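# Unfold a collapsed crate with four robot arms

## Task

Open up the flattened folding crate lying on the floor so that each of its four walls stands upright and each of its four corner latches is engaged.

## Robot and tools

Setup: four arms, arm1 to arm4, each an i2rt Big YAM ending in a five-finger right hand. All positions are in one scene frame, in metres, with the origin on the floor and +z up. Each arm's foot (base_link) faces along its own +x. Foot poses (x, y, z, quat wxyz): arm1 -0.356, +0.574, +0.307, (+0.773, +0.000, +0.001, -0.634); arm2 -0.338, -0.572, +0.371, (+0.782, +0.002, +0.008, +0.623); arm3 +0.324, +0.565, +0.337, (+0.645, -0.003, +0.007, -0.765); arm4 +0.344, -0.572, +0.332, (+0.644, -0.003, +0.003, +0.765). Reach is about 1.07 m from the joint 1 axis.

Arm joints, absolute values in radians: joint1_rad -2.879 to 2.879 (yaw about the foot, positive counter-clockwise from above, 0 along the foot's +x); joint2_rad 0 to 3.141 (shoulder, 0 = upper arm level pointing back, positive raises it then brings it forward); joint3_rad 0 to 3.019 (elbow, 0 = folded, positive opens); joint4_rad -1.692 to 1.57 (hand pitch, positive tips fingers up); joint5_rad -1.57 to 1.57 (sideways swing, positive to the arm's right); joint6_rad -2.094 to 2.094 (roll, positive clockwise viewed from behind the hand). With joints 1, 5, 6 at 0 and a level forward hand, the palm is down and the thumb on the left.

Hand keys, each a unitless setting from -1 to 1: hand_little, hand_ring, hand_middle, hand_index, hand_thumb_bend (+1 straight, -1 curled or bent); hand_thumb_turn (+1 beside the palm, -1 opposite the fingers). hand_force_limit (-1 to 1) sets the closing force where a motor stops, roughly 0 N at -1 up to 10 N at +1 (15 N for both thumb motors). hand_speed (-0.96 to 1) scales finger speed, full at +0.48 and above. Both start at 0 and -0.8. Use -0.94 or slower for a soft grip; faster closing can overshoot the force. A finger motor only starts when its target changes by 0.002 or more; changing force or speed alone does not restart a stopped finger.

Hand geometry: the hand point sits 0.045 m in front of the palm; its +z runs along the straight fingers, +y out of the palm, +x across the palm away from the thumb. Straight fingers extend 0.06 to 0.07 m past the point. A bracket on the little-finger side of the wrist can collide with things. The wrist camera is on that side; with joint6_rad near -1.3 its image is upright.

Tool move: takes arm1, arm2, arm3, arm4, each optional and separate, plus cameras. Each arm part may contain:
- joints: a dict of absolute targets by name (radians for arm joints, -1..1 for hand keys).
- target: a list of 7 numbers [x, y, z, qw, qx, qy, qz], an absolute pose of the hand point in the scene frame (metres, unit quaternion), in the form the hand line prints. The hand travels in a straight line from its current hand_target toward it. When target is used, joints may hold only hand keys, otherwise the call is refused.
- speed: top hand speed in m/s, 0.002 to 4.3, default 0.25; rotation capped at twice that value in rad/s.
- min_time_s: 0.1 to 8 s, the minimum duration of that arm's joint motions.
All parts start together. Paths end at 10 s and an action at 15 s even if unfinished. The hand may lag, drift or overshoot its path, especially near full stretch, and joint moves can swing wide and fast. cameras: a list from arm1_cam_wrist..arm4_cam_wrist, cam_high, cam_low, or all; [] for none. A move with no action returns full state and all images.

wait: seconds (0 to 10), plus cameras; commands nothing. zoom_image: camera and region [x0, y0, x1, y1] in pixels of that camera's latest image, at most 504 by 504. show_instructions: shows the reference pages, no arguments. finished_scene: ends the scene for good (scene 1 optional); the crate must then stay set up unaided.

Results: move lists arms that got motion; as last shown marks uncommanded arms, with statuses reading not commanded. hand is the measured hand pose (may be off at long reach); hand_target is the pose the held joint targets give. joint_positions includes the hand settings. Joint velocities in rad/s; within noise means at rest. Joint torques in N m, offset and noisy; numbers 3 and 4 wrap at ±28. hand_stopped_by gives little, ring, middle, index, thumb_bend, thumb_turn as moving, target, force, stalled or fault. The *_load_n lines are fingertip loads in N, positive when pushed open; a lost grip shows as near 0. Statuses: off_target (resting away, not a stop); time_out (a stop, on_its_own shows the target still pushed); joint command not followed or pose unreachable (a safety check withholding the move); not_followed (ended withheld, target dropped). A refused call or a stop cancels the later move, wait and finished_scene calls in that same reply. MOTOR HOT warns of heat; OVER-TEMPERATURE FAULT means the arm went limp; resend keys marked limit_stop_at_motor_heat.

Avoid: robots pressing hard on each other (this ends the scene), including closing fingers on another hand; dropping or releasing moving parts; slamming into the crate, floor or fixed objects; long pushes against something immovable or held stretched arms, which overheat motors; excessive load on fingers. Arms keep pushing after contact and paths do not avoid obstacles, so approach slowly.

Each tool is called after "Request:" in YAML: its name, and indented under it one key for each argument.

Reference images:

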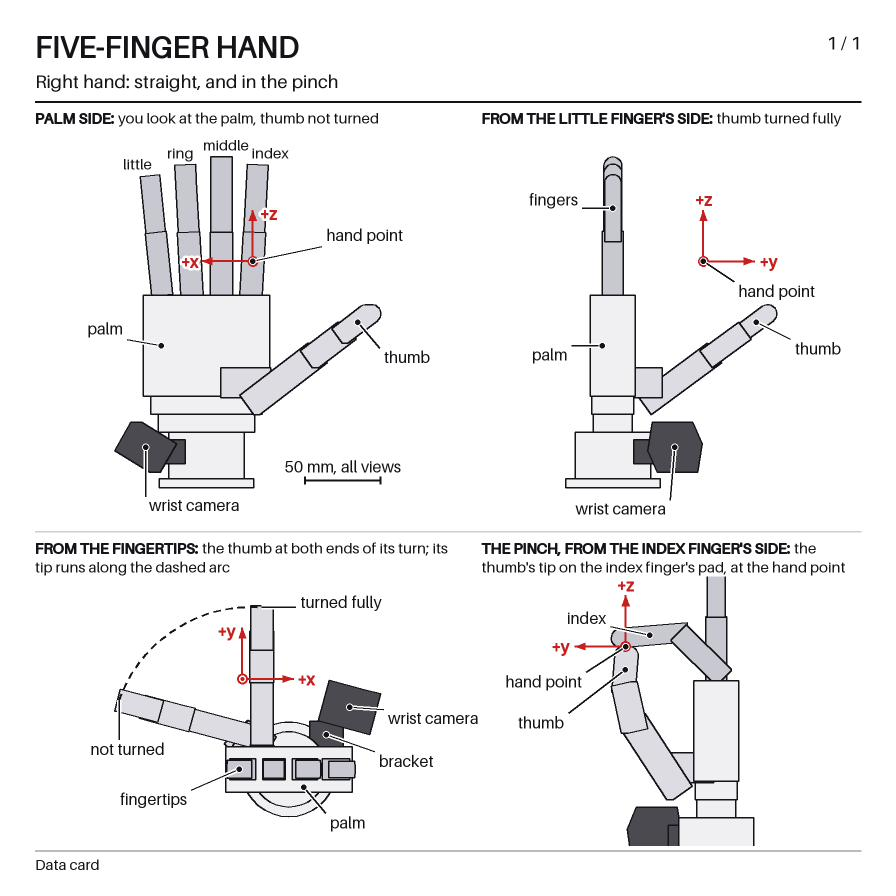

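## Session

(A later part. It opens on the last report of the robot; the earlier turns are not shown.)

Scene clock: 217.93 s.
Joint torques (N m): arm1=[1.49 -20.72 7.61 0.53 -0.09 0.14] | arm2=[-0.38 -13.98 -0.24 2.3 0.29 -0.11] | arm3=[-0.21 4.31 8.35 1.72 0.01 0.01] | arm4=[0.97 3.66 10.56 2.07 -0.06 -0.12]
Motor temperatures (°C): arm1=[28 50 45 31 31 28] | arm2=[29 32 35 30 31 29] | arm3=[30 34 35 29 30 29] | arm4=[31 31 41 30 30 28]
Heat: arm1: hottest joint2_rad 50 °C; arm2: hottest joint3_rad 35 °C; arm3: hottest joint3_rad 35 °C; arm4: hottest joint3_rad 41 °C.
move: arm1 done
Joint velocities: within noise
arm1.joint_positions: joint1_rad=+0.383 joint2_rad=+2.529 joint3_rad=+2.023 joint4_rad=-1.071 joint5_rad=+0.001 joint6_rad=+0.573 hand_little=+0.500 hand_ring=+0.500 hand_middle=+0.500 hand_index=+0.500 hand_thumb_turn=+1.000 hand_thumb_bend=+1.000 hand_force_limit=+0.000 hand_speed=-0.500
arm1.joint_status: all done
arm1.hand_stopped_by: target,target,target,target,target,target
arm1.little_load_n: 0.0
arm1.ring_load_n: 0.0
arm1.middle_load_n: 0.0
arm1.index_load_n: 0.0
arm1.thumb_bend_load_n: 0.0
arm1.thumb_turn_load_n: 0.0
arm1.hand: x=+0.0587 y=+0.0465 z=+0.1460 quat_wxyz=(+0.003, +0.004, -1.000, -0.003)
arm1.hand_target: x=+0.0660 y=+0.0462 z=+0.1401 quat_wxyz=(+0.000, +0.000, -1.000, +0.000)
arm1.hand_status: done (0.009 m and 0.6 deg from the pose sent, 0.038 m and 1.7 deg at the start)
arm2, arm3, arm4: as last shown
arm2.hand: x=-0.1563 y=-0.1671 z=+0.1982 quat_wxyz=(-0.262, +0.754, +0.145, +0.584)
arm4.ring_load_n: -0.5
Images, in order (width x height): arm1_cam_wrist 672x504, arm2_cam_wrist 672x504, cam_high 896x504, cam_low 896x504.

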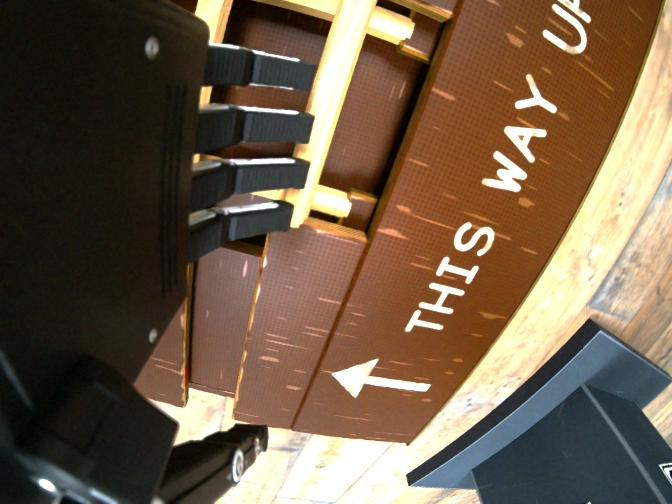

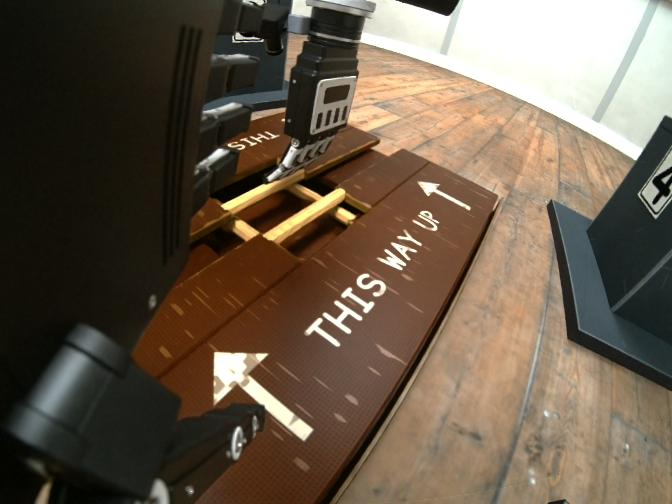

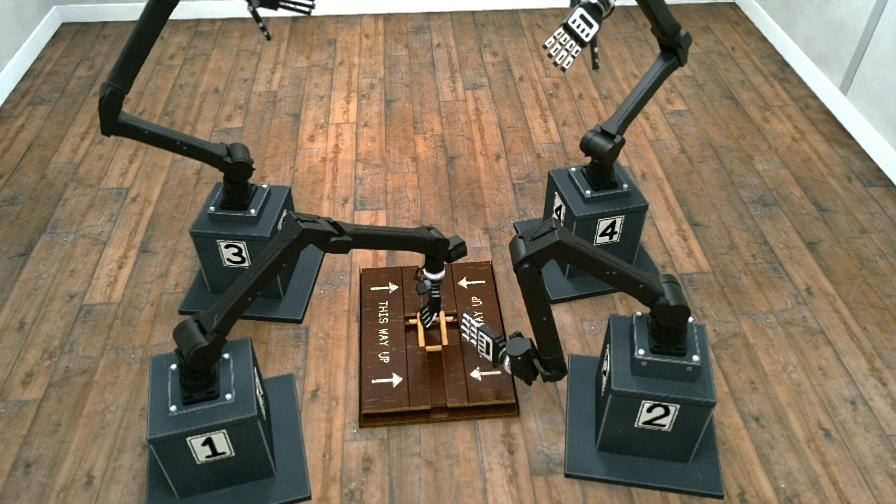

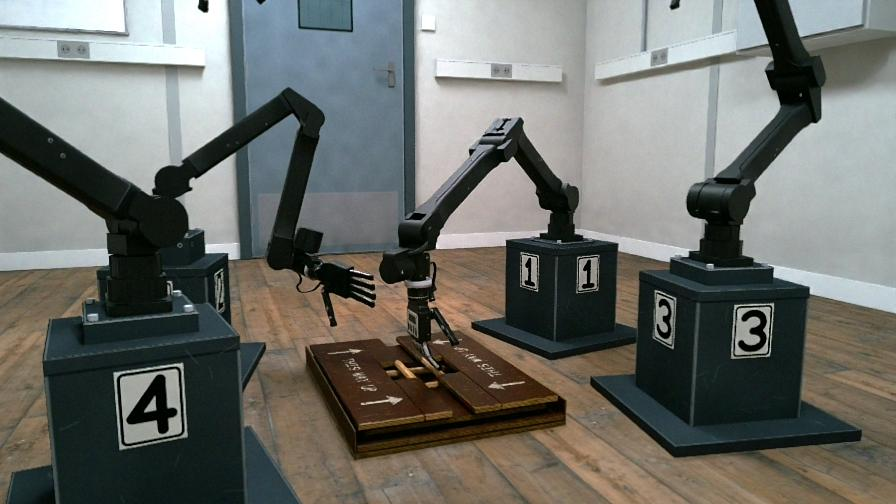

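Request:
move:
  arm1: {"target": [0.063, 0.039, 0.125, 0, 0, 1, 0], "speed": 0.1, "joints": {"hand_little": 0.7, "hand_ring": 0.7, "hand_middle": 0.7, "hand_index": 0.7}}
  cameras: []

Request:
move:
  arm1: {"target": [0.063, 0.041, 0.09, 0, 0, 1, 0], "speed": 0.05}
  cameras: ["arm1_cam_wrist", "arm2_cam_wrist", "cam_high", "cam_low"]

Request:
zoom_image:
  camera: "arm2_cam_wrist"
  region: [190, 60, 400, 270]

Request:
zoom_image:
  camera: "arm1_cam_wrist"
  region: [170, 0, 430, 260]

Request:
zoom_image:
  camera: "cam_low"
  region: [380, 300, 500, 420]

Scene clock: 230.57 s.
Joint torques (N m): arm1=[0.91 -20.25 9.66 0.36 -0.07 0.06] | arm2=[-0.56 -13.39 -0.31 2.3 0.26 -0.14] | arm3=[-0.09 4.25 8.24 1.74 0.02 0.01] | arm4=[0.91 3.6 10.54 2.06 -0.06 -0.12]
Motor temperatures (°C): arm1=[28 49 44 31 31 28] | arm2=[29 32 34 30 31 29] | arm3=[30 34 35 29 30 29] | arm4=[31 31 41 29 30 28]
Heat: arm1: hottest joint2_rad 49 °C; arm2: hottest joint3_rad 34 °C; arm3: hottest joint3_rad 35 °C; arm4: hottest joint3_rad 41 °C.
move: arm1 off_target
Joint velocities: within noise
arm1.joint_positions: joint1_rad=+0.383 joint2_rad=+2.560 joint3_rad=+2.024 joint4_rad=-1.059 joint5_rad=+0.001 joint6_rad=+0.573 hand_little=+0.700 hand_ring=+0.700 hand_middle=+0.700 hand_index=+0.700 hand_thumb_turn=+1.000 hand_thumb_bend=+1.000 hand_force_limit=+0.000 hand_speed=-0.500
arm1.joint_status: all done
arm1.hand_stopped_by: target,target,target,target,target,target
arm1.little_load_n: 0.0
arm1.ring_load_n: 0.0
arm1.middle_load_n: 0.0
arm1.index_load_n: 0.0
arm1.thumb_bend_load_n: 0.0
arm1.thumb_turn_load_n: -0.5
arm1.hand: x=+0.0555 y=+0.0514 z=+0.1257 quat_wxyz=(+0.007, +0.004, -1.000, -0.010)
arm1.hand_target: x=+0.0627 y=+0.0395 z=+0.1252 quat_wxyz=(+0.000, +0.000, -1.000, +0.000)
arm1.hand_status: off_target (0.015 m and 1.5 deg from the pose sent, 0.023 m and 0.6 deg at the start)
arm2, arm3, arm4: as last shown
arm4.ring_load_n: 0.0

Scene clock: 231.77 s.
Joint torques (N m): arm1=[0.91 -16.91 9.47 1.73 -0.08 0.07] | arm2=[0.09 -13.57 -0.21 2.18 0.29 -0.13] | arm3=[-0.38 4.01 8.34 1.72 0.02 0] | arm4=[0.97 3.84 10.52 2.06 -0.06 -0.12]
Motor temperatures (°C): arm1=[28 49 44 31 31 28] | arm2=[29 32 34 30 31 29] | arm3=[30 34 35 29 30 29] | arm4=[31 31 41 29 30 28]
Heat: arm1: hottest joint2_rad 49 °C; arm2: hottest joint3_rad 34 °C; arm3: hottest joint3_rad 35 °C; arm4: hottest joint3_rad 41 °C.
move: arm1 off_target
Joint velocities: within noise
arm1.joint_positions: joint1_rad=+0.383 joint2_rad=+2.565 joint3_rad=+2.024 joint4_rad=-1.044 joint5_rad=+0.001 joint6_rad=+0.573 hand_little=+0.700 hand_ring=+0.700 hand_middle=+0.700 hand_index=+0.699 hand_thumb_turn=+1.000 hand_thumb_bend=+1.000 hand_force_limit=+0.000 hand_speed=-0.500
arm1.joint_status: not commanded
arm1.hand_stopped_by: target,target,target,target,target,target
arm1.little_load_n: 0.0
arm1.ring_load_n: 0.0
arm1.middle_load_n: 0.0
arm1.index_load_n: -7.5
arm1.thumb_bend_load_n: 0.0
arm1.thumb_turn_load_n: 0.0
arm1.hand: x=+0.0567 y=+0.0495 z=+0.1220 quat_wxyz=(+0.005, +0.004, -1.000, -0.006)
arm1.hand_target: x=+0.0616 y=+0.0430 z=+0.0913 quat_wxyz=(+0.000, +0.000, -1.000, +0.000)
arm1.hand_status: off_target (0.034 m and 1.0 deg from the pose sent, 0.038 m and 1.5 deg at the start)
arm2, arm3, arm4: as last shown
Images, in order (width x height): arm1_cam_wrist 672x504, arm2_cam_wrist 672x504, cam_high 896x504, cam_low 896x504.

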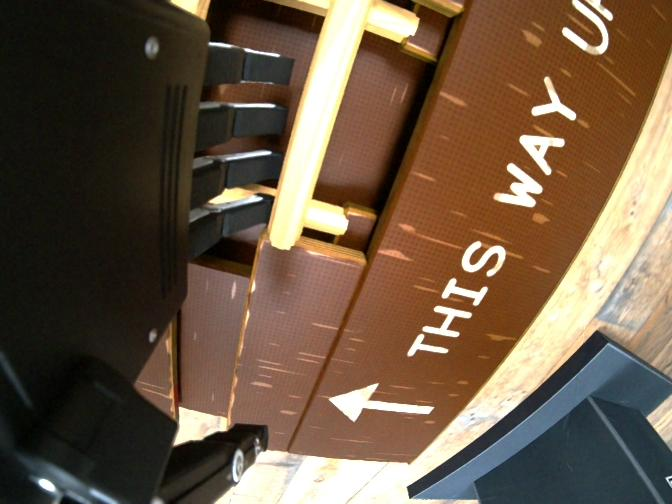

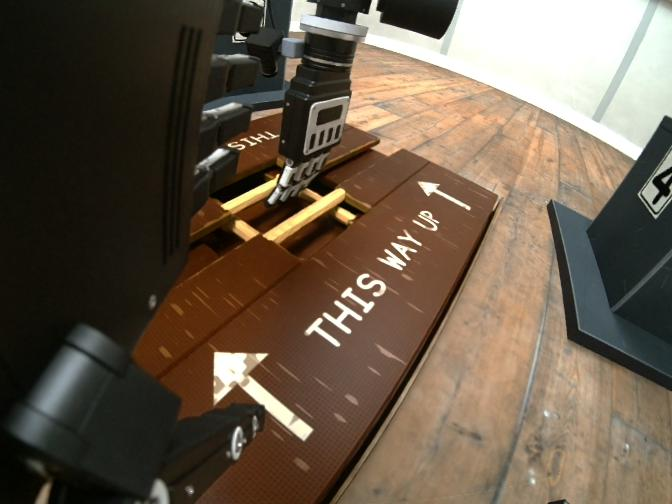

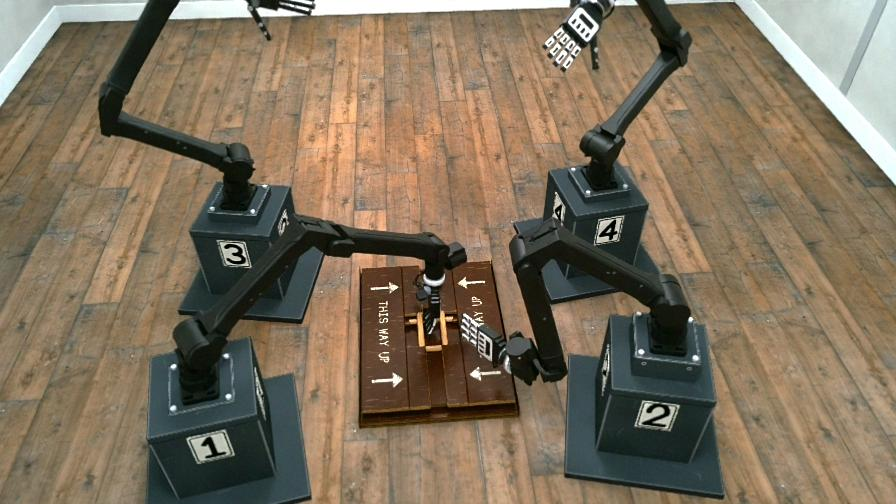

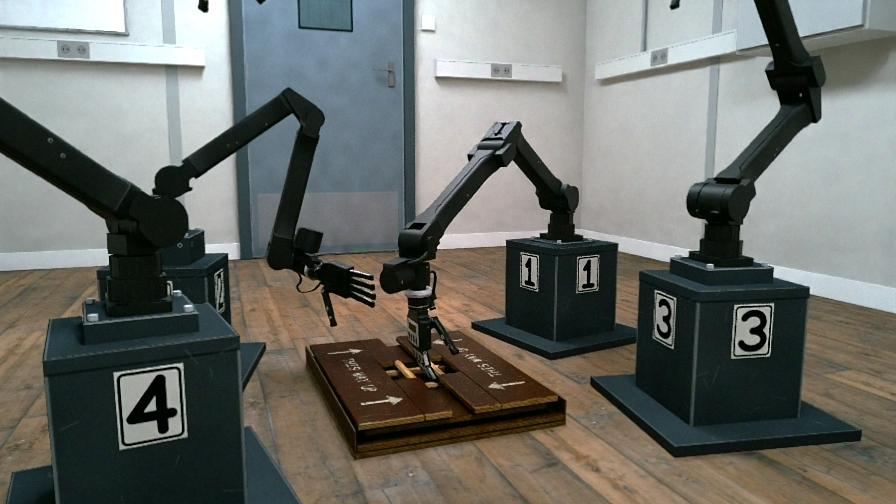

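Scaled by 2.400 from the camera's image (finer frame: 960x720).

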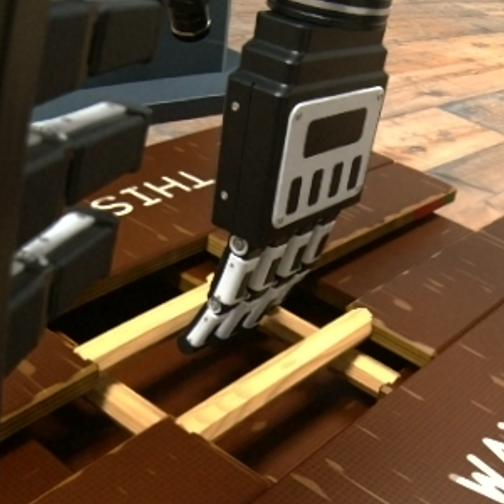

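Scaled by 1.938 from the camera's image (finer frame: 960x720).

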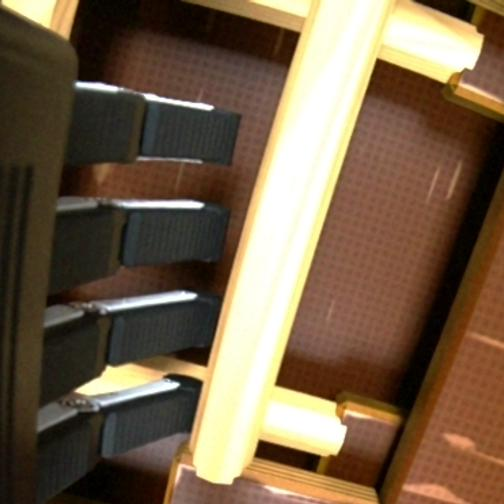

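Scaled by 4.200 from the camera's image (finer frame: 1280x720).

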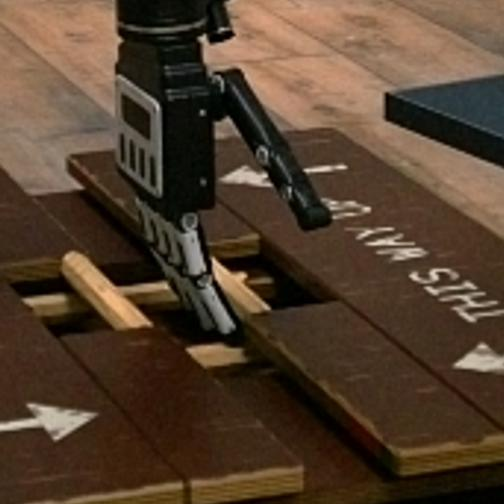

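Request:
move:
  arm1: {"target": [0.055, 0.039, 0.145, 0, 0, 1, 0], "speed": 0.1}

Request:
move:
  arm1: {"target": [0.044, 0.039, 0.13, 0, 0, 1, 0], "speed": 0.1}
  cameras: ["arm1_cam_wrist", "arm2_cam_wrist", "cam_high", "cam_low"]

Request:
zoom_image:
  camera: "arm2_cam_wrist"
  region: [190, 60, 400, 270]

Request:
zoom_image:
  camera: "arm1_cam_wrist"
  region: [170, 0, 430, 260]

Request:
zoom_image:
  camera: "cam_low"
  region: [380, 300, 500, 420]

Scene clock: 244.00 s.
Joint torques (N m): arm1=[0.21 -23.88 7.28 -0.23 -0.07 -0.02] | arm2=[0.21 -13.68 -0.2 2.37 0.26 -0.12] | arm3=[-0.21 4.25 8.36 1.73 0.04 0] | arm4=[0.91 3.78 10.54 2.06 -0.06 -0.12]
Motor temperatures (°C): arm1=[28 49 44 31 31 28] | arm2=[29 32 34 30 31 29] | arm3=[30 34 35 29 30 29] | arm4=[31 31 41 29 30 28]
Heat: arm1: hottest joint2_rad 49 °C; arm2: hottest joint3_rad 34 °C; arm3: hottest joint3_rad 35 °C; arm4: hottest joint3_rad 41 °C.
move: arm1 off_target
Joint velocities: within noise
arm1.joint_positions: joint1_rad=+0.383 joint2_rad=+2.560 joint3_rad=+2.024 joint4_rad=-1.058 joint5_rad=+0.001 joint6_rad=+0.573 hand_little=+0.700 hand_ring=+0.700 hand_middle=+0.700 hand_index=+0.700 hand_thumb_turn=+1.000 hand_thumb_bend=+1.000 hand_force_limit=+0.000 hand_speed=-0.500
arm1.joint_status: not commanded
arm1.hand_stopped_by: target,target,target,target,target,target
arm1.little_load_n: 0.0
arm1.ring_load_n: 0.0
arm1.middle_load_n: 0.0
arm1.index_load_n: 0.0
arm1.thumb_bend_load_n: 0.0
arm1.thumb_turn_load_n: 0.0
arm1.hand: x=+0.0556 y=+0.0511 z=+0.1259 quat_wxyz=(+0.007, +0.004, -1.000, -0.010)
arm1.hand_target: x=+0.0550 y=+0.0392 z=+0.1449 quat_wxyz=(+0.000, +0.000, -1.000, +0.000)
arm1.hand_status: off_target (0.023 m and 1.5 deg from the pose sent, 0.025 m and 1.0 deg at the start)
arm2, arm3, arm4: as last shown
arm4.thumb_bend_load_n: -0.5
pictures: none

Scene clock: 244.97 s.
Joint torques (N m): arm1=[-0.21 -23.06 5.61 0.57 0.01 -0.11] | arm2=[-0.09 -13.98 -0.23 2.37 0.26 -0.13] | arm3=[-0.09 4.13 8.31 1.7 0.03 0.01] | arm4=[0.97 3.66 10.55 2.03 -0.06 -0.11]
Motor temperatures (°C): arm1=[28 49 44 31 31 28] | arm2=[29 32 34 30 31 29] | arm3=[30 34 35 29 30 29] | arm4=[31 31 41 29 30 28]
Heat: arm1: hottest joint2_rad 49 °C; arm2: hottest joint3_rad 34 °C; arm3: hottest joint3_rad 35 °C; arm4: hottest joint3_rad 41 °C.
move: arm1 off_target
Joint velocities: within noise
arm1.joint_positions: joint1_rad=+0.377 joint2_rad=+2.558 joint3_rad=+2.016 joint4_rad=-1.043 joint5_rad=-0.001 joint6_rad=+0.570 hand_little=+0.700 hand_ring=+0.700 hand_middle=+0.700 hand_index=+0.700 hand_thumb_turn=+1.000 hand_thumb_bend=+1.000 hand_force_limit=+0.000 hand_speed=-0.500
arm1.joint_status: not commanded
arm1.hand_stopped_by: target,target,target,target,target,target
arm1.little_load_n: 0.0
arm1.ring_load_n: 0.0
arm1.middle_load_n: 0.0
arm1.index_load_n: -1.0
arm1.thumb_bend_load_n: -0.5
arm1.thumb_turn_load_n: 0.0
arm1.hand: x=+0.0530 y=+0.0478 z=+0.1241 quat_wxyz=(+0.004, +0.002, -1.000, -0.007)
arm1.hand_target: x=+0.0440 y=+0.0391 z=+0.1300 quat_wxyz=(+0.000, +0.000, -1.000, +0.000)
arm1.hand_status: off_target (0.014 m and 0.9 deg from the pose sent, 0.017 m and 1.5 deg at the start)
arm2: as last shown
arm3.joint_positions: joint1_rad=+0.411 joint2_rad=+0.600 joint3_rad=+1.501 joint4_rad=-1.172 joint5_rad=+0.099 joint6_rad=-1.182 hand_little=+1.000 hand_ring=+1.000 hand_middle=+1.000 hand_index=+1.000 hand_thumb_turn=+1.000 hand_thumb_bend=+1.000 hand_force_limit=+0.000 hand_speed=-0.800
arm3.joint_status: not commanded
arm3.hand_stopped_by: target,target,target,target,target,target
arm3.little_load_n: 0.0
arm3.ring_load_n: 0.0
arm3.middle_load_n: 0.0
arm3.index_load_n: 0.0
arm3.thumb_bend_load_n: 0.0
arm3.thumb_turn_load_n: 0.0
arm3.hand: x=+0.3238 y=+0.3289 z=+0.9150 quat_wxyz=(+0.312, +0.501, -0.621, +0.516)
arm3.hand_target: x=+0.3233 y=+0.3312 z=+0.9234 quat_wxyz=(+0.315, +0.497, -0.617, +0.523)
arm3.hand_status: not commanded
arm4.joint_positions: joint1_rad=+0.459 joint2_rad=+0.625 joint3_rad=+1.415 joint4_rad=-1.201 joint5_rad=-0.136 joint6_rad=-0.860 hand_little=+1.000 hand_ring=+1.000 hand_middle=+1.000 hand_index=+1.000 hand_thumb_turn=+1.000 hand_thumb_bend=+1.000 hand_force_limit=+0.000 hand_speed=-0.800
arm4.joint_status: not commanded
arm4.hand_stopped_by: target,target,target,target,target,target
arm4.little_load_n: 0.0
arm4.ring_load_n: 0.0
arm4.middle_load_n: 0.0
arm4.index_load_n: 0.0
arm4.thumb_bend_load_n: 0.0
arm4.thumb_turn_load_n: 0.0
arm4.hand: x=+0.1980 y=-0.3696 z=+0.8436 quat_wxyz=(-0.547, +0.590, +0.593, +0.005)
arm4.hand_target: x=+0.1989 y=-0.3708 z=+0.8539 quat_wxyz=(-0.557, +0.585, +0.590, +0.006)
arm4.hand_status: not commanded
Images, in order (width x height): arm1_cam_wrist 672x504, arm2_cam_wrist 672x504, cam_high 896x504, cam_low 896x504.

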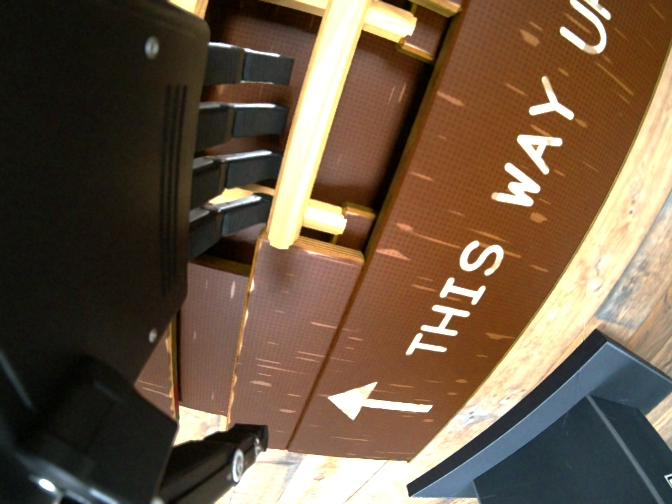

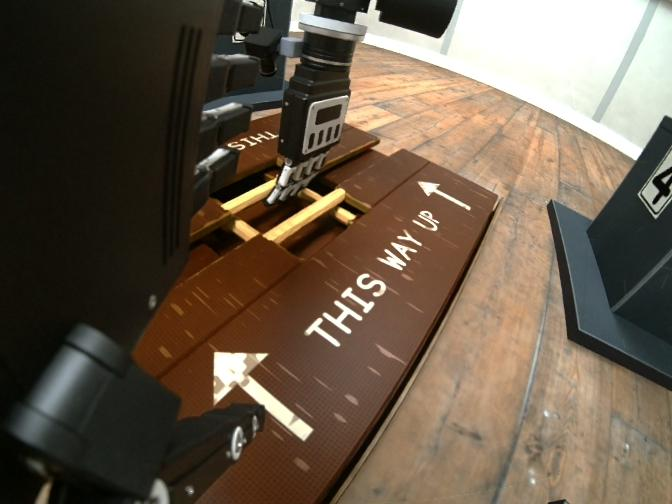

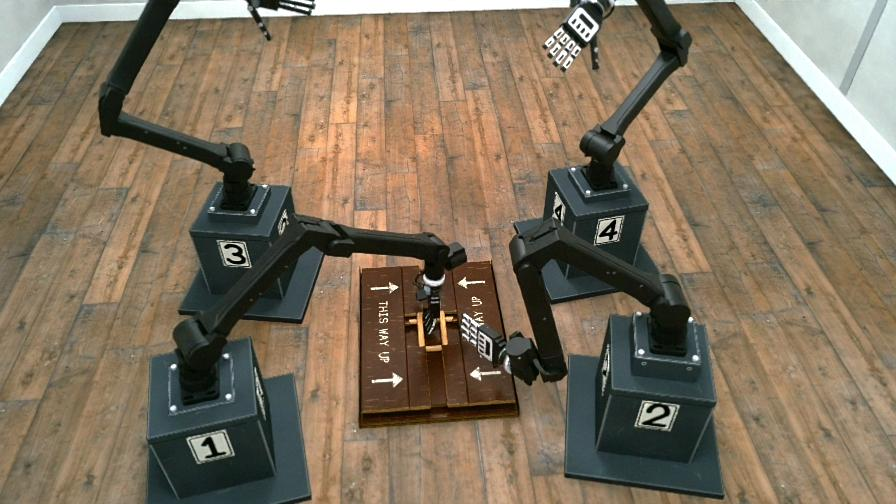

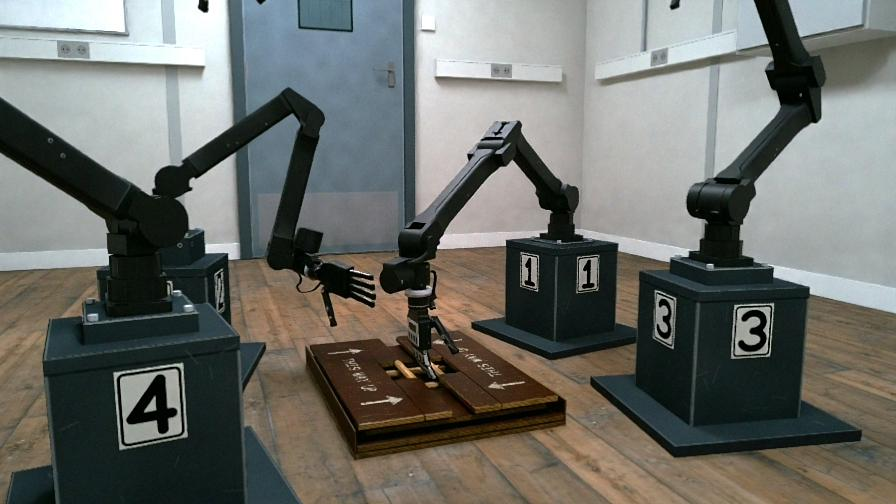

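Scaled by 2.400 from the camera's image (finer frame: 960x720).

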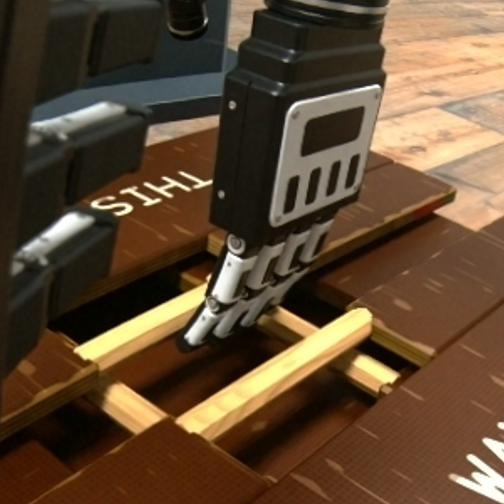

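Scaled by 1.938 from the camera's image (finer frame: 960x720).

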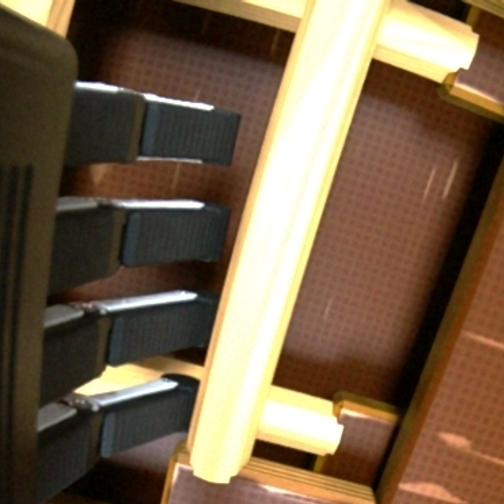

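Scaled by 4.200 from the camera's image (finer frame: 1280x720).

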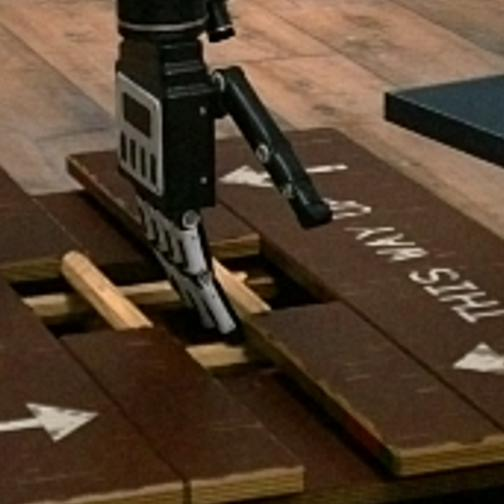

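Request:
move:
  arm1: {"target": [0.04, 0.039, 0.17, 0, 0, 1, 0], "speed": 0.15}

Request:
move:
  arm1: {"target": [0.036, 0.037, 0.145, 0, 0, 1, 0], "speed": 0.15}
  cameras: ["arm1_cam_wrist", "arm2_cam_wrist", "cam_high", "cam_low"]

Request:
zoom_image:
  camera: "arm2_cam_wrist"
  region: [190, 60, 400, 270]

Request:
zoom_image:
  camera: "arm1_cam_wrist"
  region: [170, 0, 430, 260]

Scene clock: 251.40 s.
Joint torques (N m): arm1=[0.09 -23.06 6.16 -0.13 -0.01 -0.12] | arm2=[0.26 -13.45 -0.12 2.35 0.26 -0.14] | arm3=[-0.38 4.13 8.32 1.69 0.03 0.01] | arm4=[0.91 3.72 10.55 2.06 -0.06 -0.11]
Motor temperatures (°C): arm1=[28 48 43 31 31 28] | arm2=[29 32 33 30 31 29] | arm3=[30 34 35 29 30 29] | arm4=[31 31 41 29 30 28]
Heat: arm1: hottest joint2_rad 48 °C; arm2: hottest joint3_rad 33 °C; arm3: hottest joint3_rad 35 °C; arm4: hottest joint3_rad 41 °C.
move: arm1 off_target
Joint velocities: within noise
arm1.joint_positions: joint1_rad=+0.368 joint2_rad=+2.493 joint3_rad=+1.994 joint4_rad=-1.073 joint5_rad=-0.001 joint6_rad=+0.566 hand_little=+0.700 hand_ring=+0.700 hand_middle=+0.700 hand_index=+0.700 hand_thumb_turn=+1.000 hand_thumb_bend=+1.000 hand_force_limit=+0.000 hand_speed=-0.500
arm1.joint_status: not commanded
arm1.hand_stopped_by: target,target,target,target,target,target
arm1.little_load_n: 0.0
arm1.ring_load_n: 0.0
arm1.middle_load_n: 0.0
arm1.index_load_n: 0.0
arm1.thumb_bend_load_n: 0.0
arm1.thumb_turn_load_n: 0.0
arm1.hand: x=+0.0483 y=+0.0436 z=+0.1606 quat_wxyz=(+0.001, -0.001, -1.000, -0.001)
arm1.hand_target: x=+0.0400 y=+0.0390 z=+0.1698 quat_wxyz=(+0.000, +0.000, -1.000, +0.000)
arm1.hand_status: off_target (0.013 m and 0.2 deg from the pose sent, 0.049 m and 0.9 deg at the start)
arm2, arm3, arm4: as last shown
arm2.middle_load_n: -0.5
arm4.little_load_n: 0.5
pictures: none

Scene clock: 252.37 s.
Joint torques (N m): arm1=[-0.15 -20.19 6.08 0.55 -0.02 -0.12] | arm2=[0.5 -13.8 -0.24 2.28 0.28 -0.08] | arm3=[0.09 4.31 8.32 1.73 0.05 0] | arm4=[1.03 3.72 10.56 2.04 -0.06 -0.12]
Motor temperatures (°C): arm1=[28 48 43 31 31 28] | arm2=[29 32 33 30 31 29] | arm3=[30 34 35 29 30 29] | arm4=[31 31 41 29 30 28]
Heat: arm1: hottest joint2_rad 48 °C; arm2: hottest joint3_rad 33 °C; arm3: hottest joint3_rad 35 °C; arm4: hottest joint3_rad 41 °C.
move: arm1 off_target
Joint velocities: within noise
arm1.joint_positions: joint1_rad=+0.364 joint2_rad=+2.493 joint3_rad=+1.994 joint4_rad=-1.053 joint5_rad=-0.001 joint6_rad=+0.560 hand_little=+0.700 hand_ring=+0.700 hand_middle=+0.700 hand_index=+0.700 hand_thumb_turn=+1.000 hand_thumb_bend=+1.000 hand_force_limit=+0.000 hand_speed=-0.500
arm1.joint_status: not commanded
arm1.hand_stopped_by: target,target,target,target,target,target
arm1.little_load_n: 0.0
arm1.ring_load_n: 0.0
arm1.middle_load_n: 0.0
arm1.index_load_n: 0.0
arm1.thumb_bend_load_n: 0.0
arm1.thumb_turn_load_n: 0.0
arm1.hand: x=+0.0487 y=+0.0376 z=+0.1600 quat_wxyz=(-0.005, +0.000, -1.000, +0.007)
arm1.hand_target: x=+0.0361 y=+0.0374 z=+0.1453 quat_wxyz=(+0.000, +0.000, -1.000, +0.000)
arm1.hand_status: off_target (0.020 m and 1.0 deg from the pose sent, 0.021 m and 0.2 deg at the start)
arm2, arm3, arm4: as last shown
arm2.middle_load_n: 0.0
arm4.little_load_n: 0.0
Images, in order (width x height): arm1_cam_wrist 672x504, arm2_cam_wrist 672x504, cam_high 896x504, cam_low 896x504.

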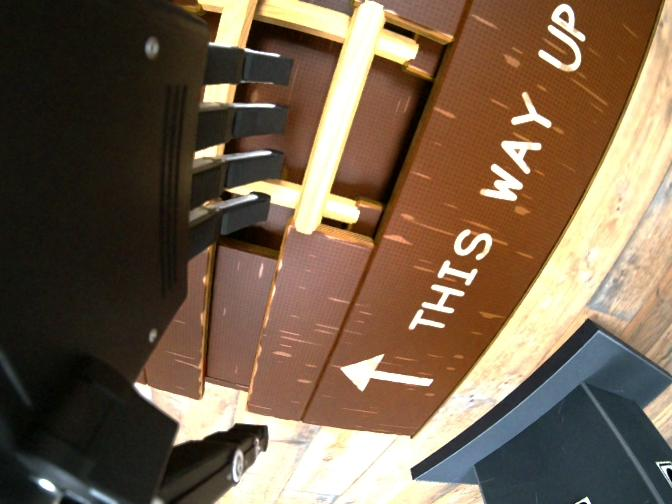

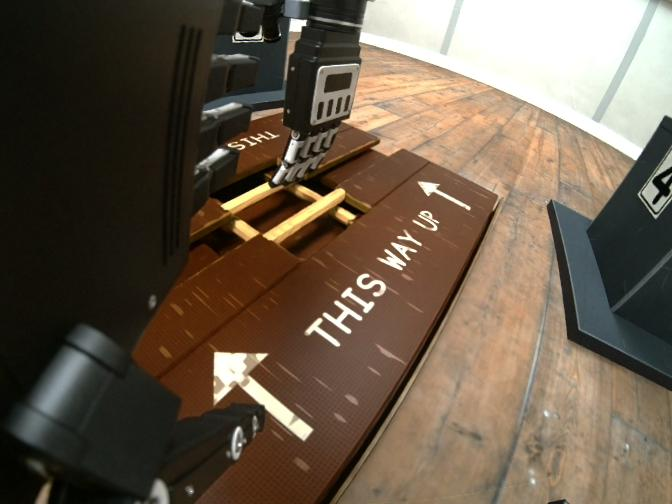

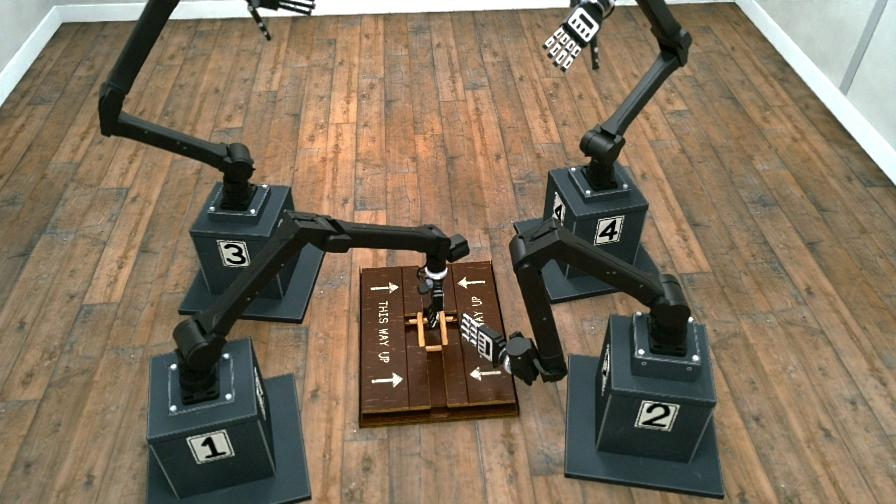

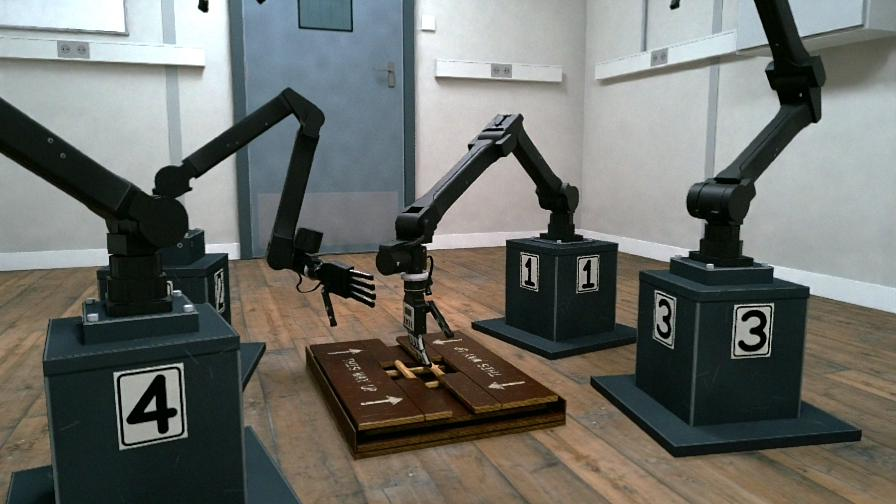

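Scaled by 2.400 from the camera's image (finer frame: 960x720).

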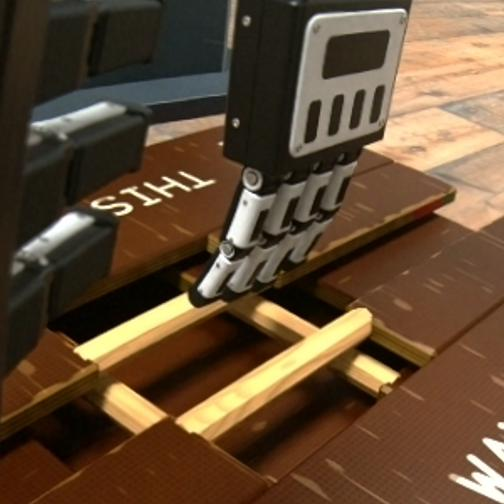

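Scaled by 1.938 from the camera's image (finer frame: 960x720).

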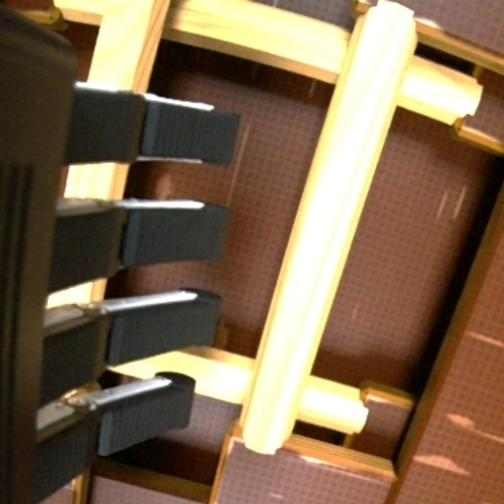

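Request:
move:
  arm1: {"target": [0.015, 0.037, 0.15, 0, 0, 1, 0], "speed": 0.15}

Request:
move:
  arm1: {"target": [0.022, 0.037, 0.12, 0, 0, 1, 0], "speed": 0.15}
  cameras: ["arm1_cam_wrist", "arm2_cam_wrist"]

Request:
zoom_image:
  camera: "arm2_cam_wrist"
  region: [190, 60, 400, 270]

Request:
zoom_image:
  camera: "arm1_cam_wrist"
  region: [170, 0, 430, 260]

Scene clock: 263.67 s.
Joint torques (N m): arm1=[0.44 -22.53 5.82 0.49 0 -0.12] | arm2=[0.32 -13.92 -0.21 2.35 0.27 -0.12] | arm3=[-0.15 4.13 8.34 1.78 0.02 0.01] | arm4=[0.97 3.66 10.55 2.06 -0.06 -0.12]
Motor temperatures (°C): arm1=[28 47 41 31 30 28] | arm2=[29 32 33 30 31 29] | arm3=[30 34 35 29 30 28] | arm4=[31 31 41 29 30 28]
Heat: arm1: hottest joint2_rad 47 °C; arm2: hottest joint3_rad 33 °C; arm3: hottest joint3_rad 35 °C; arm4: hottest joint3_rad 41 °C.
move: arm1 off_target
Joint velocities: within noise
arm1.joint_positions: joint1_rad=+0.332 joint2_rad=+2.493 joint3_rad=+1.936 joint4_rad=-1.031 joint5_rad=-0.001 joint6_rad=+0.534 hand_little=+0.700 hand_ring=+0.700 hand_middle=+0.700 hand_index=+0.700 hand_thumb_turn=+1.000 hand_thumb_bend=+1.000 hand_force_limit=+0.000 hand_speed=-0.500
arm1.joint_status: not commanded
arm1.hand_stopped_by: target,target,target,target,target,target
arm1.little_load_n: 0.0
arm1.ring_load_n: 0.0
arm1.middle_load_n: 0.0
arm1.index_load_n: 0.0
arm1.thumb_bend_load_n: -0.5
arm1.thumb_turn_load_n: 0.0
arm1.hand: x=+0.0191 y=+0.0435 z=+0.1423 quat_wxyz=(+0.005, -0.003, -1.000, -0.008)
arm1.hand_target: x=+0.0148 y=+0.0370 z=+0.1499 quat_wxyz=(+0.000, +0.000, -1.000, +0.000)
arm1.hand_status: off_target (0.011 m and 1.1 deg from the pose sent, 0.035 m and 1.0 deg at the start)
arm2.joint_positions: joint1_rad=+0.215 joint2_rad=+2.517 joint3_rad=+0.687 joint4_rad=+1.552 joint5_rad=+0.932 joint6_rad=-1.118 hand_little=+1.000 hand_ring=+1.000 hand_middle=+1.000 hand_index=+1.000 hand_thumb_turn=+1.000 hand_thumb_bend=+1.000 hand_force_limit=+0.000 hand_speed=-0.800
arm2.joint_status: not commanded
arm2.hand_stopped_by: target,target,target,target,target,target
arm2.little_load_n: 0.0
arm2.ring_load_n: 0.0
arm2.middle_load_n: 0.0
arm2.index_load_n: 0.5
arm2.thumb_bend_load_n: 0.0
arm2.thumb_turn_load_n: 0.0
arm2.hand: x=-0.1563 y=-0.1671 z=+0.1982 quat_wxyz=(-0.262, +0.754, +0.145, +0.584)
arm2.hand_target: x=-0.1551 y=-0.1647 z=+0.2001 quat_wxyz=(-0.267, +0.751, +0.143, +0.588)
arm2.hand_status: not commanded
arm3, arm4: as last shown
arm4.index_load_n: -0.5
pictures: none

Scene clock: 264.87 s.
Joint torques (N m): arm1=[0.91 -20.13 7.79 0.49 -0.01 -0.05] | arm2=[-0.21 -13.63 -0.13 2.29 0.27 -0.15] | arm3=[-0.56 4.07 8.31 1.74 0.03 -0.02] | arm4=[0.91 3.66 10.55 2.06 -0.06 -0.12]
Motor temperatures (°C): arm1=[28 47 41 31 30 28] | arm2=[29 32 33 30 31 29] | arm3=[30 34 35 29 30 28] | arm4=[31 31 41 29 30 28]
Heat: arm1: hottest joint2_rad 47 °C; arm2: hottest joint3_rad 33 °C; arm3: hottest joint3_rad 35 °C; arm4: hottest joint3_rad 41 °C.
move: arm1 done
Joint velocities: within noise
arm1.joint_positions: joint1_rad=+0.332 joint2_rad=+2.518 joint3_rad=+1.936 joint4_rad=-0.999 joint5_rad=-0.001 joint6_rad=+0.534 hand_little=+0.700 hand_ring=+0.700 hand_middle=+0.700 hand_index=+0.700 hand_thumb_turn=+1.000 hand_thumb_bend=+1.000 hand_force_limit=+0.000 hand_speed=-0.500
arm1.joint_status: not commanded
arm1.hand_stopped_by: target,target,target,target,target,target
arm1.little_load_n: 0.0
arm1.ring_load_n: 0.0
arm1.middle_load_n: 0.0
arm1.index_load_n: 0.0
arm1.thumb_bend_load_n: 0.0
arm1.thumb_turn_load_n: 0.0
arm1.hand: x=+0.0196 y=+0.0427 z=+0.1250 quat_wxyz=(+0.003, -0.003, -1.000, -0.005)
arm1.hand_target: x=+0.0218 y=+0.0370 z=+0.1202 quat_wxyz=(+0.000, +0.000, -1.000, +0.000)
arm1.hand_status: done (0.008 m and 0.8 deg from the pose sent, 0.023 m and 1.1 deg at the start)
arm2, arm3, arm4: as last shown
arm2.index_load_n: 0.0
arm4.index_load_n: 0.0
Images, in order (width x height): arm1_cam_wrist 672x504, arm2_cam_wrist 672x504.

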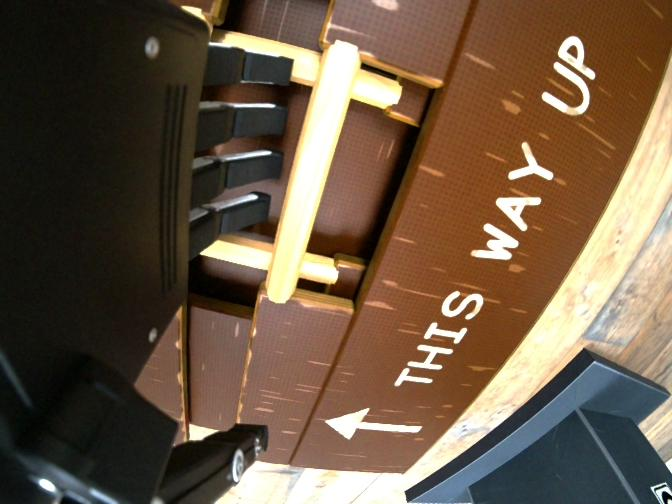

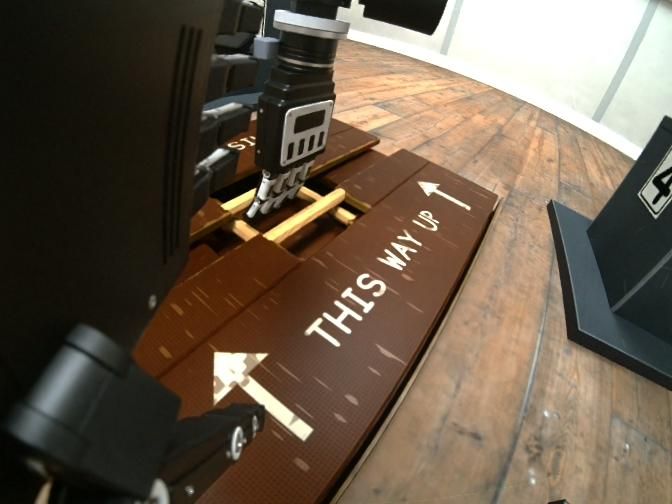

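Scaled by 2.400 from the camera's image (finer frame: 960x720).

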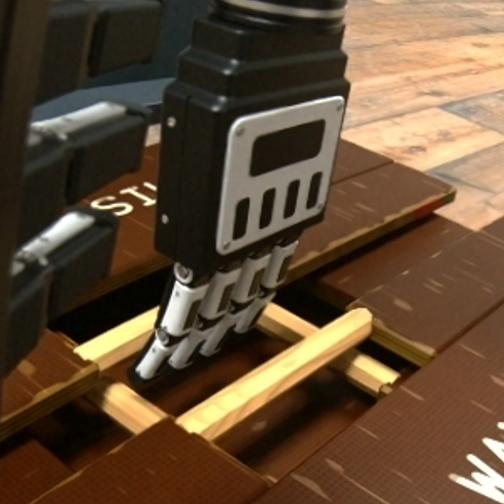

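Scaled by 1.938 from the camera's image (finer frame: 960x720).

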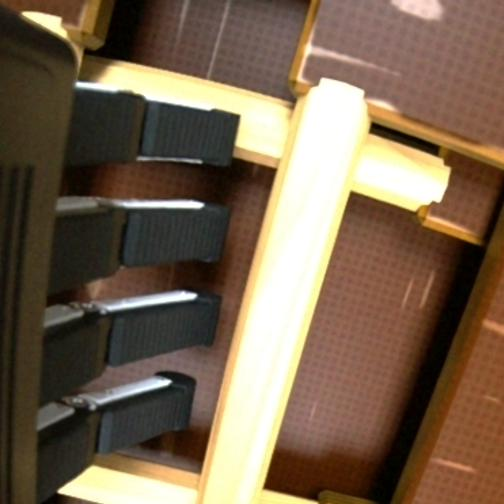

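Request:
move:
  arm1: {"target": [0.036, 0.038, 0.115, 0, 0, 1, 0], "speed": 0.1}
  cameras: ["arm1_cam_wrist", "arm2_cam_wrist"]

Request:
zoom_image:
  camera: "arm2_cam_wrist"
  region: [190, 60, 400, 270]

Request:
zoom_image:
  camera: "arm1_cam_wrist"
  region: [170, 0, 430, 260]

Scene clock: 275.90 s.
Joint torques (N m): arm1=[2.14 -19.9 9.63 0.12 -0.02 0.11] | arm2=[-0.32 -13.74 -0.12 2.26 0.25 -0.13] | arm3=[-0.38 4.13 8.32 1.73 0.04 0] | arm4=[0.91 3.78 10.54 2.04 -0.06 -0.12]
Motor temperatures (°C): arm1=[28 49 42 31 30 28] | arm2=[29 33 33 30 30 29] | arm3=[30 34 35 29 30 28] | arm4=[31 31 41 29 30 28]
Heat: arm1: hottest joint2_rad 49 °C; arm2: hottest joint2_rad 33 °C; arm3: hottest joint3_rad 35 °C; arm4: hottest joint3_rad 41 °C.
move: arm1 off_target
Joint velocities: within noise
arm1.joint_positions: joint1_rad=+0.333 joint2_rad=+2.537 joint3_rad=+1.947 joint4_rad=-0.999 joint5_rad=-0.001 joint6_rad=+0.534 hand_little=+0.700 hand_ring=+0.700 hand_middle=+0.700 hand_index=+0.700 hand_thumb_turn=+1.000 hand_thumb_bend=+1.000 hand_force_limit=+0.000 hand_speed=-0.500
arm1.joint_status: not commanded
arm1.hand_stopped_by: target,target,target,target,target,target
arm1.little_load_n: 0.0
arm1.ring_load_n: 0.0
arm1.middle_load_n: 0.0
arm1.index_load_n: 0.0
arm1.thumb_bend_load_n: 0.0
arm1.thumb_turn_load_n: 0.0
arm1.hand: x=+0.0203 y=+0.0439 z=+0.1166 quat_wxyz=(+0.005, -0.002, -1.000, -0.008)
arm1.hand_target: x=+0.0359 y=+0.0385 z=+0.1154 quat_wxyz=(+0.000, +0.000, -1.000, +0.000)
arm1.hand_status: off_target (0.017 m and 1.1 deg from the pose sent, 0.020 m and 0.7 deg at the start)
arm2, arm3, arm4: as last shown
arm4.little_load_n: -0.5
arm4.thumb_turn_load_n: -0.5
Images, in order (width x height): arm1_cam_wrist 672x504, arm2_cam_wrist 672x504.

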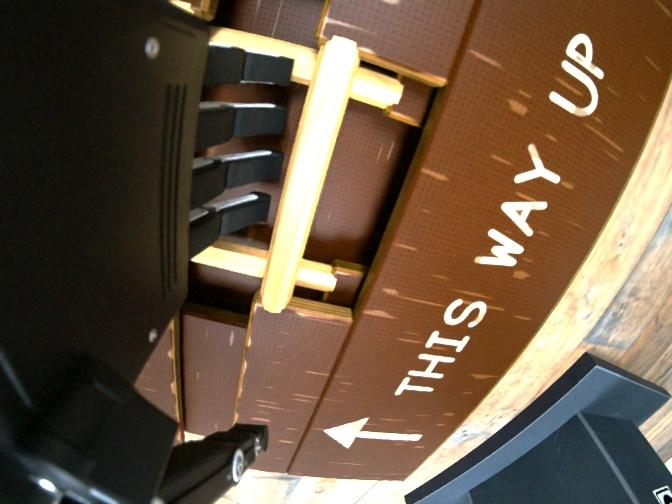

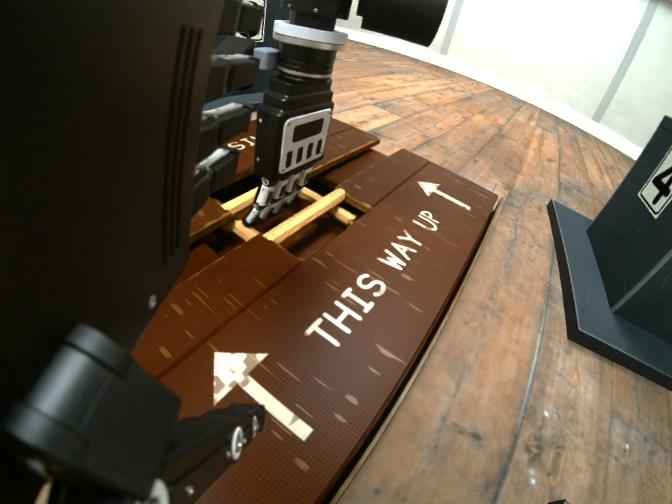

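Scaled by 2.400 from the camera's image (finer frame: 960x720).

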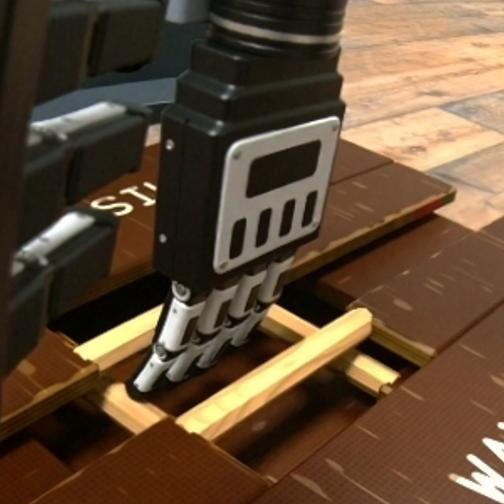

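Scaled by 1.938 from the camera's image (finer frame: 960x720).

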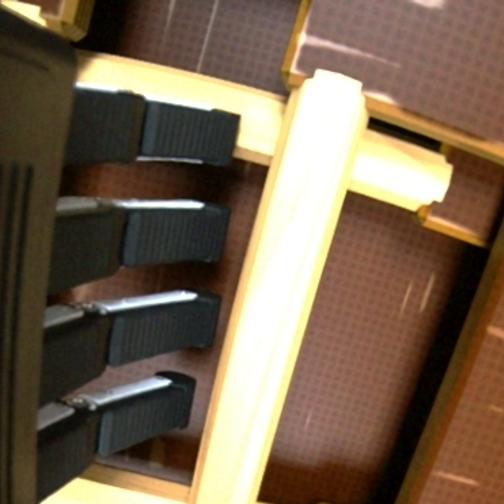

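Request:
move:
  arm1: {"target": [0.042, 0.038, 0.125, 0, 0, 1, 0], "speed": 0.15}

Scene clock: 280.60 s.
Joint torques (N m): arm1=[2.08 -20.54 9.73 -0.18 -0.02 0.13] | arm2=[-0.09 -14.15 -0.4 2.4 0.28 -0.13] | arm3=[-0.32 4.54 8.34 1.69 0.07 0] | arm4=[0.97 3.66 10.55 2.04 -0.06 -0.11]
Motor temperatures (°C): arm1=[28 49 42 31 30 28] | arm2=[29 33 33 30 30 29] | arm3=[30 34 35 29 30 28] | arm4=[31 31 42 29 30 28]
Heat: arm1: hottest joint2_rad 49 °C; arm2: hottest joint2_rad 33 °C; arm3: hottest joint3_rad 35 °C; arm4: hottest joint3_rad 42 °C.
move: arm1 off_target
Joint velocities: within noise
arm1.joint_positions: joint1_rad=+0.341 joint2_rad=+2.537 joint3_rad=+1.959 joint4_rad=-1.013 joint5_rad=-0.001 joint6_rad=+0.538 hand_little=+0.700 hand_ring=+0.700 hand_middle=+0.700 hand_index=+0.700 hand_thumb_turn=+1.000 hand_thumb_bend=+1.000 hand_force_limit=+0.000 hand_speed=-0.500
arm1.joint_status: not commanded
arm1.hand_stopped_by: target,target,target,target,target,target
arm1.little_load_n: 0.0
arm1.ring_load_n: 0.0
arm1.middle_load_n: 0.0
arm1.index_load_n: 0.0
arm1.thumb_bend_load_n: 0.0
arm1.thumb_turn_load_n: 0.0
arm1.hand: x=+0.0258 y=+0.0451 z=+0.1205 quat_wxyz=(+0.005, +0.000, -1.000, -0.009)
arm1.hand_target: x=+0.0418 y=+0.0386 z=+0.1254 quat_wxyz=(+0.000, +0.000, -1.000, +0.000)
arm1.hand_status: off_target (0.018 m and 1.2 deg from the pose sent, 0.024 m and 1.1 deg at the start)
arm2, arm3, arm4: as last shown
arm2.ring_load_n: -0.5
arm3.thumb_bend_load_n: 0.5
arm4.little_load_n: 0.0
arm4.ring_load_n: -0.5
arm4.thumb_turn_load_n: 0.0
pictures: none


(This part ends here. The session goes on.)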